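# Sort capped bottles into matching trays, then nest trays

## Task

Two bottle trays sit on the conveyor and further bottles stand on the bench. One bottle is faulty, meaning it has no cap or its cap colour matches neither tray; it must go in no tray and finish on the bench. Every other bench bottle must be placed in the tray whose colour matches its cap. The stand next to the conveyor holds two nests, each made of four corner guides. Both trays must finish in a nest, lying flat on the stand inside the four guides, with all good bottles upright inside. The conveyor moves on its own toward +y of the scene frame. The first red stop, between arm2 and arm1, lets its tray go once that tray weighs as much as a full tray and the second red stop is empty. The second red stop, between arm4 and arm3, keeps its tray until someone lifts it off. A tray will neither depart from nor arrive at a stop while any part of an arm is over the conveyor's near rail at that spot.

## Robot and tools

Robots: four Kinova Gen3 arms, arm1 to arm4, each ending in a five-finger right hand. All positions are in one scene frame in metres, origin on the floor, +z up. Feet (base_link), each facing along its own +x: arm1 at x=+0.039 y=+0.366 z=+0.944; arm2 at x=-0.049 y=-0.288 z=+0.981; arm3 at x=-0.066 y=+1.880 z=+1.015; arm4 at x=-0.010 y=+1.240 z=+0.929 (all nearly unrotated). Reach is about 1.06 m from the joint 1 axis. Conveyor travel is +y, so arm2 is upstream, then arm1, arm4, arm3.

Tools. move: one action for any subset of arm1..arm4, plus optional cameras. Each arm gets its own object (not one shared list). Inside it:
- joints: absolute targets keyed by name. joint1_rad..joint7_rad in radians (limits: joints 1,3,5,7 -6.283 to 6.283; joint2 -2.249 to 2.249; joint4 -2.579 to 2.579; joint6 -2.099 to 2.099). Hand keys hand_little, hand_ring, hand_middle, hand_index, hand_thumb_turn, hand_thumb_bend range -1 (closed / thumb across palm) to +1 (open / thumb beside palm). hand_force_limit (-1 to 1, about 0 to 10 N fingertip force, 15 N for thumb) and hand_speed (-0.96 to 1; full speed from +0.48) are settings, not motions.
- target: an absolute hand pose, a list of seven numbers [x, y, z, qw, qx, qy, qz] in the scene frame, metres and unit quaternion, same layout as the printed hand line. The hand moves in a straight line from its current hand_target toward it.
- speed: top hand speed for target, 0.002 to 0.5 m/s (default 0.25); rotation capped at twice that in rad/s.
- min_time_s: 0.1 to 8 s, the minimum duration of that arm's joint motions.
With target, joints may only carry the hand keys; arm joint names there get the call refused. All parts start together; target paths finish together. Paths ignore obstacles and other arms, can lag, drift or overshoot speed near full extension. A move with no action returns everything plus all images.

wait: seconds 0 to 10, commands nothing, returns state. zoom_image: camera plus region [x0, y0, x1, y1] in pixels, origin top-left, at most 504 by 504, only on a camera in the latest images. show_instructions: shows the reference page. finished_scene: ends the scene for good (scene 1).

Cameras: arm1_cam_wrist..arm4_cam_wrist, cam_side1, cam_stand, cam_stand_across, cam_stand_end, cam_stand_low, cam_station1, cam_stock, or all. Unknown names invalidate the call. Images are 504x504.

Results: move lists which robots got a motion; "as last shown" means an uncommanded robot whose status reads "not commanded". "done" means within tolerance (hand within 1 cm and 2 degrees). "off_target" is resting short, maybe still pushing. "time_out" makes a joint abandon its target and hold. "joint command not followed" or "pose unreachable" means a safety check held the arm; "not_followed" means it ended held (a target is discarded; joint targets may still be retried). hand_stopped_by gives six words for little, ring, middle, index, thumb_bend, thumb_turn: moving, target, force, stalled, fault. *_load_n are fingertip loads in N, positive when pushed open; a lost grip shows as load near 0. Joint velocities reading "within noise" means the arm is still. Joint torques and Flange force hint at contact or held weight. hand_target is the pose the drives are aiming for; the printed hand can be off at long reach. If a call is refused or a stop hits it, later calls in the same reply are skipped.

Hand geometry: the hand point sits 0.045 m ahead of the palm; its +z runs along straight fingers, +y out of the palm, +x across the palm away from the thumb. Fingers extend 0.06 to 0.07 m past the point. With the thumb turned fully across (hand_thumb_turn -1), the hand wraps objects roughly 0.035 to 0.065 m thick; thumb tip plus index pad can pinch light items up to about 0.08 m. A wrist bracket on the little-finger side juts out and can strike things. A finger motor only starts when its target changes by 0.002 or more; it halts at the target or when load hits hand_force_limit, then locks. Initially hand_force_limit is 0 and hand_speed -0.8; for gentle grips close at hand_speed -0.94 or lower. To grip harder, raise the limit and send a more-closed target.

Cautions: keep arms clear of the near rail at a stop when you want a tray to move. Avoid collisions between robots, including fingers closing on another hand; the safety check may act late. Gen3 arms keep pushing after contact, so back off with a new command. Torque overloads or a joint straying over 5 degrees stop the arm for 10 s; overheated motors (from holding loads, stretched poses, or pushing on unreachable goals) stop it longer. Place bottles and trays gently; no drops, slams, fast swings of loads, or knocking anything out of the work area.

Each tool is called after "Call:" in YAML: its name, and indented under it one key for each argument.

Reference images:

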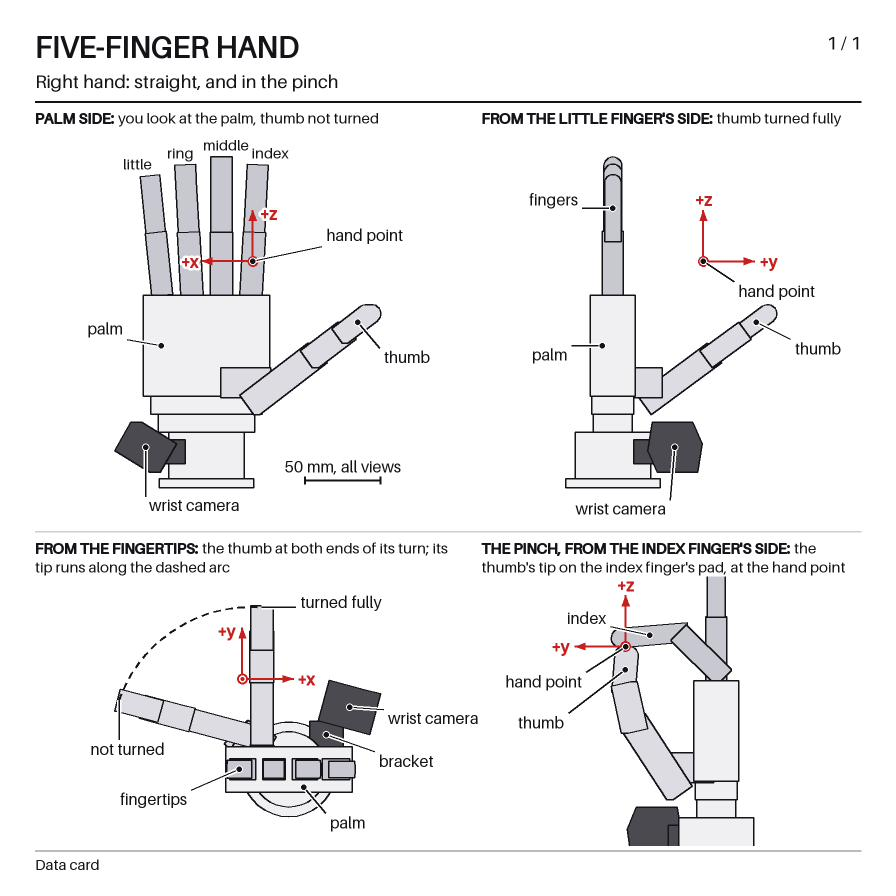

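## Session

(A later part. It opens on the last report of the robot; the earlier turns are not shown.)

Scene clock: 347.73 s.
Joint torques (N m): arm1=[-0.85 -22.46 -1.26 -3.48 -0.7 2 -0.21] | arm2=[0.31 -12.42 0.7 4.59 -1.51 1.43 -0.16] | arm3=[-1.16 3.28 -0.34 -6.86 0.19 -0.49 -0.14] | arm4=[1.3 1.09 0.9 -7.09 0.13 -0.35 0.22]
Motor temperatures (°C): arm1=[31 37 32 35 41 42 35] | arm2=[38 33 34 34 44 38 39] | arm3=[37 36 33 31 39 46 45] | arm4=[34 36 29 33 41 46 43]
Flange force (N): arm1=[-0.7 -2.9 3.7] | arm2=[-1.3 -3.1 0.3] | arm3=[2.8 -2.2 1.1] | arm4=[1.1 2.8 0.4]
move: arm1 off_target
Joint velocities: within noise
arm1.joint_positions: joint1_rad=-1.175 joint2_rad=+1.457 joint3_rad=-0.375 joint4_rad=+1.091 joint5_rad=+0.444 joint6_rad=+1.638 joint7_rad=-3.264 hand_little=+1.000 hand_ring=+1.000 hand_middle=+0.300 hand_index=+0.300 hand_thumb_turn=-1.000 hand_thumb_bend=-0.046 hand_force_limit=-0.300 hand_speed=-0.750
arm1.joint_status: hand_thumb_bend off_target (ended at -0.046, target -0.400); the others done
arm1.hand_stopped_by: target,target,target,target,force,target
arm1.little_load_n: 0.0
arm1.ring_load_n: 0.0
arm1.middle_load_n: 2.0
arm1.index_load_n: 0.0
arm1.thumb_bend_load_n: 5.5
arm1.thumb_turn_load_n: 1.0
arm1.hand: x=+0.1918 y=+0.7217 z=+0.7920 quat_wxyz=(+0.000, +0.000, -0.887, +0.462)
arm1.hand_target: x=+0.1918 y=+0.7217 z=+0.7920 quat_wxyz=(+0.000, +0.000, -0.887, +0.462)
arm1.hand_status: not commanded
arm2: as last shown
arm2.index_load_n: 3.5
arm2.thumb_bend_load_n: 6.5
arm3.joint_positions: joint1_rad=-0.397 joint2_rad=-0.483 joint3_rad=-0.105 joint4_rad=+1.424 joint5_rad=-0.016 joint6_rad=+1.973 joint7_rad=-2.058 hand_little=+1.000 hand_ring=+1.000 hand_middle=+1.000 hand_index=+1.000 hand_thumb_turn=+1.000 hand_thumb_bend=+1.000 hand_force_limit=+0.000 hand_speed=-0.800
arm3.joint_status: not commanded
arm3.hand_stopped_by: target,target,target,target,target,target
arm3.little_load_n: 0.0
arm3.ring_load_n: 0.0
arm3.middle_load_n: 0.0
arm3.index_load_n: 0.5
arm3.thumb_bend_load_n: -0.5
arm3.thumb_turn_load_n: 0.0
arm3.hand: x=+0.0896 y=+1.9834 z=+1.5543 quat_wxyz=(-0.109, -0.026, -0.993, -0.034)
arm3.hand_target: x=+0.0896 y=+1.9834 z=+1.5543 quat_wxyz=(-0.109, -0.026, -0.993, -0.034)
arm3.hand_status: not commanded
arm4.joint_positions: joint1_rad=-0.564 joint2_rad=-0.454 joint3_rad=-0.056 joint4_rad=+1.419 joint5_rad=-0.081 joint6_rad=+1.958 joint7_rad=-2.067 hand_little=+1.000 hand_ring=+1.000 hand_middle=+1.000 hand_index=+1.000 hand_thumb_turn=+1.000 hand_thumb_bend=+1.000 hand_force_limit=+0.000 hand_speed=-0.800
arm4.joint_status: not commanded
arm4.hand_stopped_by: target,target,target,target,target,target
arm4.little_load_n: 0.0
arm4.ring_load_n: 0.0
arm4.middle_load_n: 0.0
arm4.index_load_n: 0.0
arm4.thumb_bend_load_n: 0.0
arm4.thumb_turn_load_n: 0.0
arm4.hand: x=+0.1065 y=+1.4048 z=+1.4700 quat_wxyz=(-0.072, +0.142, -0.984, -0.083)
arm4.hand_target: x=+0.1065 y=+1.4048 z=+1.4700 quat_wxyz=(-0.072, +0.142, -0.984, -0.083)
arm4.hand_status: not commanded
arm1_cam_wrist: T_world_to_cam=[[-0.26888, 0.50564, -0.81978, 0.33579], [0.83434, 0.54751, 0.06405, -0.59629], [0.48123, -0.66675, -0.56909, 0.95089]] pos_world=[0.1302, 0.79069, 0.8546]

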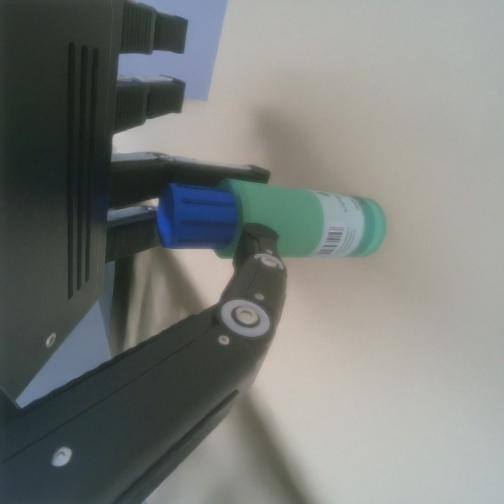

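Call:
move:
  arm1: {"joints": {"hand_index": 0.1, "hand_middle": 0.1, "hand_speed": -0.85, "hand_force_limit": -0.5}}

Call:
move:
  arm1: {"target": [0.20, 0.70, 1.0, 0, 0, 0.887, -0.4617], "speed": 0.2}

Call:
move:
  arm1: {"target": [0.32, 0.42, 1.22, 0, 0, 0.887, -0.4617], "speed": 0.3}

Call:
move:
  arm1: {"target": [0.519, -0.070, 1.16, 0, 0, 0.887, -0.4617], "speed": 0.3}

Call:
move:
  arm1: {"target": [0.517, -0.076, 1.05, 0, 0, 0.887, -0.4617], "speed": 0.2}
  cameras: ["arm1_cam_wrist", "cam_station1", "cam_side1", "cam_stock"]

Call:
zoom_image:
  camera: "cam_side1"
  region: [180, 160, 340, 310]

Scene clock: 353.20 s.
Joint torques (N m): arm1=[-0.89 -22.3 -1.21 -3.59 -0.66 1.8 -0.2] | arm2=[0.39 -12.42 0.72 4.59 -1.46 1.45 -0.18] | arm3=[-1.14 3.29 -0.38 -6.86 0.16 -0.51 -0.13] | arm4=[1.29 1.14 0.92 -7.09 0.15 -0.41 0.2]
Motor temperatures (°C): arm1=[31 37 32 35 41 42 35] | arm2=[38 33 34 34 44 38 39] | arm3=[37 36 33 31 39 46 45] | arm4=[34 36 29 33 41 46 43]
Flange force (N): arm1=[-0.7 -3.6 3.4] | arm2=[-1.4 -2.9 -0.1] | arm3=[2.7 -2.4 1.1] | arm4=[1.2 2.7 0.3]
move: arm1 off_target
Joint velocities: within noise
arm1.joint_positions: joint1_rad=-1.175 joint2_rad=+1.457 joint3_rad=-0.375 joint4_rad=+1.091 joint5_rad=+0.444 joint6_rad=+1.638 joint7_rad=-3.264 hand_little=+1.000 hand_ring=+1.000 hand_middle=+0.288 hand_index=+0.247 hand_thumb_turn=-1.000 hand_thumb_bend=-0.046 hand_force_limit=-0.500 hand_speed=-0.850
arm1.joint_status: hand_middle off_target (ended at +0.288, target +0.100); hand_index off_target (ended at +0.247, target +0.100); the others done
arm1.hand_stopped_by: target,target,force,force,force,target
arm1.little_load_n: 0.0
arm1.ring_load_n: 0.0
arm1.middle_load_n: 3.0
arm1.index_load_n: 2.5
arm1.thumb_bend_load_n: 7.5
arm1.thumb_turn_load_n: 0.5
arm1.hand: x=+0.1918 y=+0.7217 z=+0.7920 quat_wxyz=(+0.000, +0.000, -0.887, +0.462)
arm1.hand_target: x=+0.1918 y=+0.7217 z=+0.7920 quat_wxyz=(+0.000, +0.000, -0.887, +0.462)
arm1.hand_status: not commanded
arm2, arm3, arm4: as last shown
arm2.index_load_n: 3.0
arm2.thumb_bend_load_n: 7.0
arm3.index_load_n: 0.0
arm3.thumb_bend_load_n: 0.0
arm4.thumb_bend_load_n: -0.5
pictures: none

Scene clock: 354.87 s.
Joint torques (N m): arm1=[-0.83 -20.84 -1.5 -4.68 -0.65 1.94 -0.21] | arm2=[0.35 -12.43 0.68 4.6 -1.54 1.45 -0.16] | arm3=[-1.17 3.27 -0.35 -6.83 0.14 -0.52 -0.1] | arm4=[1.26 1.13 0.9 -7.09 0.16 -0.4 0.18]
Motor temperatures (°C): arm1=[31 37 32 35 41 42 35] | arm2=[38 33 34 34 44 38 39] | arm3=[37 36 33 31 39 46 45] | arm4=[34 36 29 33 41 46 43]
Flange force (N): arm1=[-1.1 -1.2 3.9] | arm2=[-1.2 -3.0 0.4] | arm3=[2.7 -2.1 0.9] | arm4=[1.1 2.6 0.3]
move: arm1 done
Joint velocities: within noise
arm1.joint_positions: joint1_rad=-1.103 joint2_rad=+1.030 joint3_rad=-0.428 joint4_rad=+1.346 joint5_rad=+0.359 joint6_rad=+1.815 joint7_rad=-3.257 hand_little=+1.000 hand_ring=+1.000 hand_middle=+0.288 hand_index=+0.247 hand_thumb_turn=-1.000 hand_thumb_bend=-0.046 hand_force_limit=-0.500 hand_speed=-0.850
arm1.joint_status: not commanded
arm1.hand_stopped_by: target,target,force,force,force,target
arm1.little_load_n: 0.0
arm1.ring_load_n: 0.0
arm1.middle_load_n: 3.0
arm1.index_load_n: 2.0
arm1.thumb_bend_load_n: 7.5
arm1.thumb_turn_load_n: 0.5
arm1.hand: x=+0.2000 y=+0.7000 z=+1.0000 quat_wxyz=(+0.000, +0.000, -0.887, +0.462)
arm1.hand_target: x=+0.2000 y=+0.7000 z=+1.0000 quat_wxyz=(+0.000, +0.000, -0.887, +0.462)
arm1.hand_status: done (0.000 m and 0.0 deg from the pose sent, 0.209 m and 0.0 deg at the start)
arm2.joint_positions: joint1_rad=-0.432 joint2_rad=+1.234 joint3_rad=-0.167 joint4_rad=+2.442 joint5_rad=+1.520 joint6_rad=+0.992 joint7_rad=-3.812 hand_little=+1.000 hand_ring=+1.000 hand_middle=+0.288 hand_index=+0.280 hand_thumb_turn=-1.000 hand_thumb_bend=-0.068 hand_force_limit=-0.500 hand_speed=-0.850
arm2.joint_status: not commanded
arm2.hand_stopped_by: target,target,force,force,force,target
arm2.little_load_n: 0.0
arm2.ring_load_n: 0.0
arm2.middle_load_n: 2.5
arm2.index_load_n: 3.5
arm2.thumb_bend_load_n: 6.5
arm2.thumb_turn_load_n: 0.5
arm2.hand: x=+0.2030 y=-0.4290 z=+0.9000 quat_wxyz=(+0.000, +0.000, -0.887, +0.462)
arm2.hand_target: x=+0.2030 y=-0.4290 z=+0.9000 quat_wxyz=(+0.000, +0.000, -0.887, +0.462)
arm2.hand_status: not commanded
arm3, arm4: as last shown
arm4.middle_load_n: -0.5
arm4.thumb_bend_load_n: 0.0
pictures: none

Scene clock: 356.90 s.
Joint torques (N m): arm1=[-0.85 -11.44 0.05 -6.17 0.53 1.77 -0.25] | arm2=[0.34 -12.47 0.77 4.63 -1.51 1.42 -0.15] | arm3=[-1.2 3.28 -0.31 -6.84 0.17 -0.55 -0.15] | arm4=[1.29 1.11 0.93 -7.09 0.14 -0.42 0.18]
Motor temperatures (°C): arm1=[31 37 32 35 41 42 35] | arm2=[38 33 34 34 44 38 39] | arm3=[37 36 33 31 39 46 45] | arm4=[34 36 29 33 41 46 43]
Flange force (N): arm1=[-0.4 -0.5 4.0] | arm2=[-1.2 -2.8 0.3] | arm3=[2.8 -2.1 0.8] | arm4=[1.1 2.7 0.3]
move: arm1 done
Joint velocities: within noise
arm1.joint_positions: joint1_rad=-0.543 joint2_rad=+0.300 joint3_rad=-0.385 joint4_rad=+1.881 joint5_rad=+0.571 joint6_rad=+1.842 joint7_rad=-2.690 hand_little=+1.000 hand_ring=+1.000 hand_middle=+0.288 hand_index=+0.247 hand_thumb_turn=-1.000 hand_thumb_bend=-0.046 hand_force_limit=-0.500 hand_speed=-0.850
arm1.joint_status: not commanded
arm1.hand_stopped_by: target,target,force,force,force,target
arm1.little_load_n: 0.0
arm1.ring_load_n: 0.0
arm1.middle_load_n: 3.0
arm1.index_load_n: 2.5
arm1.thumb_bend_load_n: 7.5
arm1.thumb_turn_load_n: 0.5
arm1.hand: x=+0.3200 y=+0.4200 z=+1.2200 quat_wxyz=(+0.000, +0.000, -0.887, +0.462)
arm1.hand_target: x=+0.3200 y=+0.4200 z=+1.2200 quat_wxyz=(+0.000, +0.000, -0.887, +0.462)
arm1.hand_status: done (0.000 m and 0.0 deg from the pose sent, 0.376 m and 0.0 deg at the start)
arm2, arm3, arm4: as last shown
arm2.ring_load_n: -0.5
arm2.middle_load_n: 2.0
arm2.thumb_bend_load_n: 7.0
arm3.middle_load_n: 0.5
arm4.middle_load_n: 0.0
pictures: none

Scene clock: 359.47 s.
Joint torques (N m): arm1=[-0.82 -19.23 2.16 -8.78 1.13 0.52 -0.32] | arm2=[0.28 -12.48 0.69 4.65 -1.55 1.42 -0.15] | arm3=[-1.16 3.26 -0.34 -6.84 0.17 -0.52 -0.16] | arm4=[1.29 1.13 0.85 -7.05 0.15 -0.39 0.19]
Motor temperatures (°C): arm1=[31 37 32 35 41 42 35] | arm2=[38 33 34 34 44 38 39] | arm3=[37 36 33 31 39 46 45] | arm4=[34 36 29 33 41 46 43]
Flange force (N): arm1=[2.7 1.3 1.6] | arm2=[-1.3 -2.9 0.7] | arm3=[2.7 -2.2 0.9] | arm4=[1.0 2.5 0.2]
move: arm1 done
Joint velocities: within noise
arm1.joint_positions: joint1_rad=+0.388 joint2_rad=+0.609 joint3_rad=+0.088 joint4_rad=+1.586 joint5_rad=+1.158 joint6_rad=+0.905 joint7_rad=-1.925 hand_little=+1.000 hand_ring=+1.000 hand_middle=+0.288 hand_index=+0.247 hand_thumb_turn=-1.000 hand_thumb_bend=-0.046 hand_force_limit=-0.500 hand_speed=-0.850
arm1.joint_status: not commanded
arm1.hand_stopped_by: target,target,force,force,force,target
arm1.little_load_n: -0.5
arm1.ring_load_n: 0.0
arm1.middle_load_n: 3.5
arm1.index_load_n: 2.0
arm1.thumb_bend_load_n: 7.5
arm1.thumb_turn_load_n: 0.5
arm1.hand: x=+0.5190 y=-0.0700 z=+1.1600 quat_wxyz=(+0.000, +0.000, -0.887, +0.462)
arm1.hand_target: x=+0.5190 y=-0.0700 z=+1.1600 quat_wxyz=(+0.000, +0.000, -0.887, +0.462)
arm1.hand_status: done (0.000 m and 0.0 deg from the pose sent, 0.532 m and 0.0 deg at the start)
arm2, arm3, arm4: as last shown
arm2.ring_load_n: 0.0
arm2.middle_load_n: 2.5
arm2.thumb_bend_load_n: 6.5
arm3.middle_load_n: 0.0
arm4.little_load_n: 0.5
pictures: none

Scene clock: 360.73 s.
Joint torques (N m): arm1=[-0.78 -20.33 3 -7.24 0.67 1.15 -0.22] | arm2=[0.36 -12.35 0.74 4.56 -1.53 1.49 -0.17] | arm3=[-1.16 3.29 -0.32 -6.84 0.17 -0.5 -0.13] | arm4=[1.3 1.09 0.87 -7.04 0.12 -0.39 0.21]
Motor temperatures (°C): arm1=[31 37 32 35 41 42 35] | arm2=[38 33 34 34 44 38 39] | arm3=[37 36 33 31 39 46 45] | arm4=[34 36 29 33 41 46 43]
Flange force (N): arm1=[3.2 1.5 1.3] | arm2=[-1.3 -3.2 0.1] | arm3=[2.8 -2.1 1.0] | arm4=[1.0 2.7 0.1]
move: arm1 done
Joint velocities: within noise
arm1.joint_positions: joint1_rad=+0.368 joint2_rad=+0.793 joint3_rad=+0.140 joint4_rad=+1.676 joint5_rad=+1.346 joint6_rad=+0.782 joint7_rad=-2.255 hand_little=+1.000 hand_ring=+1.000 hand_middle=+0.288 hand_index=+0.247 hand_thumb_turn=-1.000 hand_thumb_bend=-0.046 hand_force_limit=-0.500 hand_speed=-0.850
arm1.joint_status: not commanded
arm1.hand_stopped_by: target,target,force,force,force,target
arm1.little_load_n: 0.0
arm1.ring_load_n: 0.0
arm1.middle_load_n: 3.0
arm1.index_load_n: 2.5
arm1.thumb_bend_load_n: 7.0
arm1.thumb_turn_load_n: 0.0
arm1.hand: x=+0.5170 y=-0.0760 z=+1.0500 quat_wxyz=(+0.000, +0.000, -0.887, +0.462)
arm1.hand_target: x=+0.5170 y=-0.0760 z=+1.0500 quat_wxyz=(+0.000, +0.000, -0.887, +0.462)
arm1.hand_status: done (0.000 m and 0.0 deg from the pose sent, 0.110 m and 0.0 deg at the start)
arm2, arm3, arm4: as last shown
arm2.index_load_n: 3.0
arm2.thumb_turn_load_n: 0.0
arm4.little_load_n: 0.0
pictures: arm1_cam_wrist, cam_side1, cam_station1, cam_stock
arm1_cam_wrist: T_world_to_cam=[[-0.26888, 0.50564, -0.81978, 1.03808], [0.83434, 0.54751, 0.06405, -0.44739], [0.48123, -0.66675, -0.56909, 0.40935]] pos_world=[0.4554, -0.00701, 1.1126]

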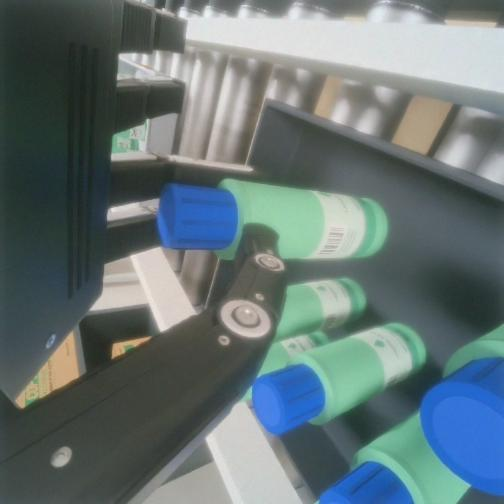

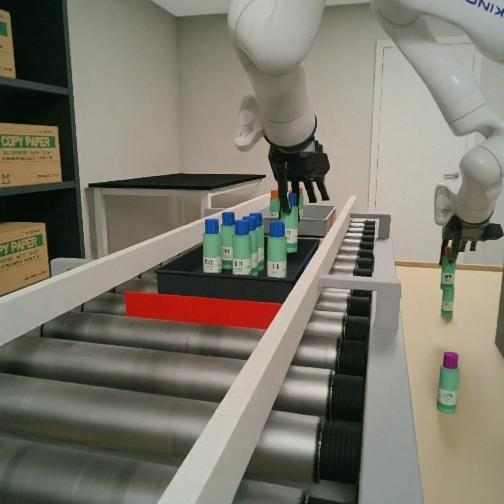

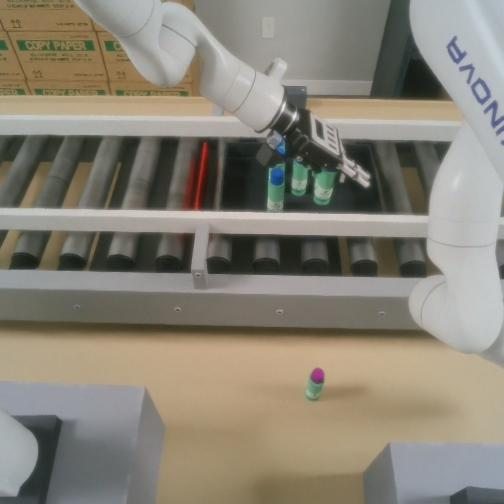

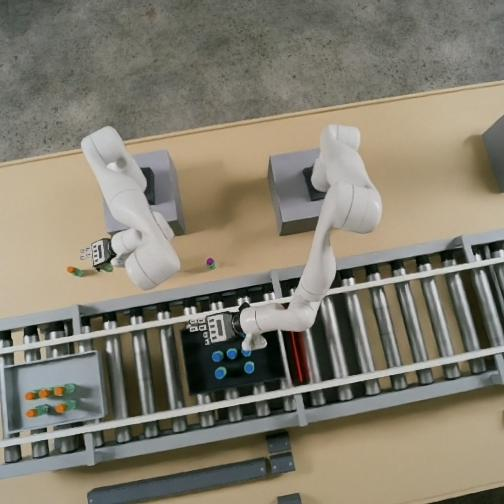

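Scaled by 3.150 from the camera's image (finer frame: 720x720).

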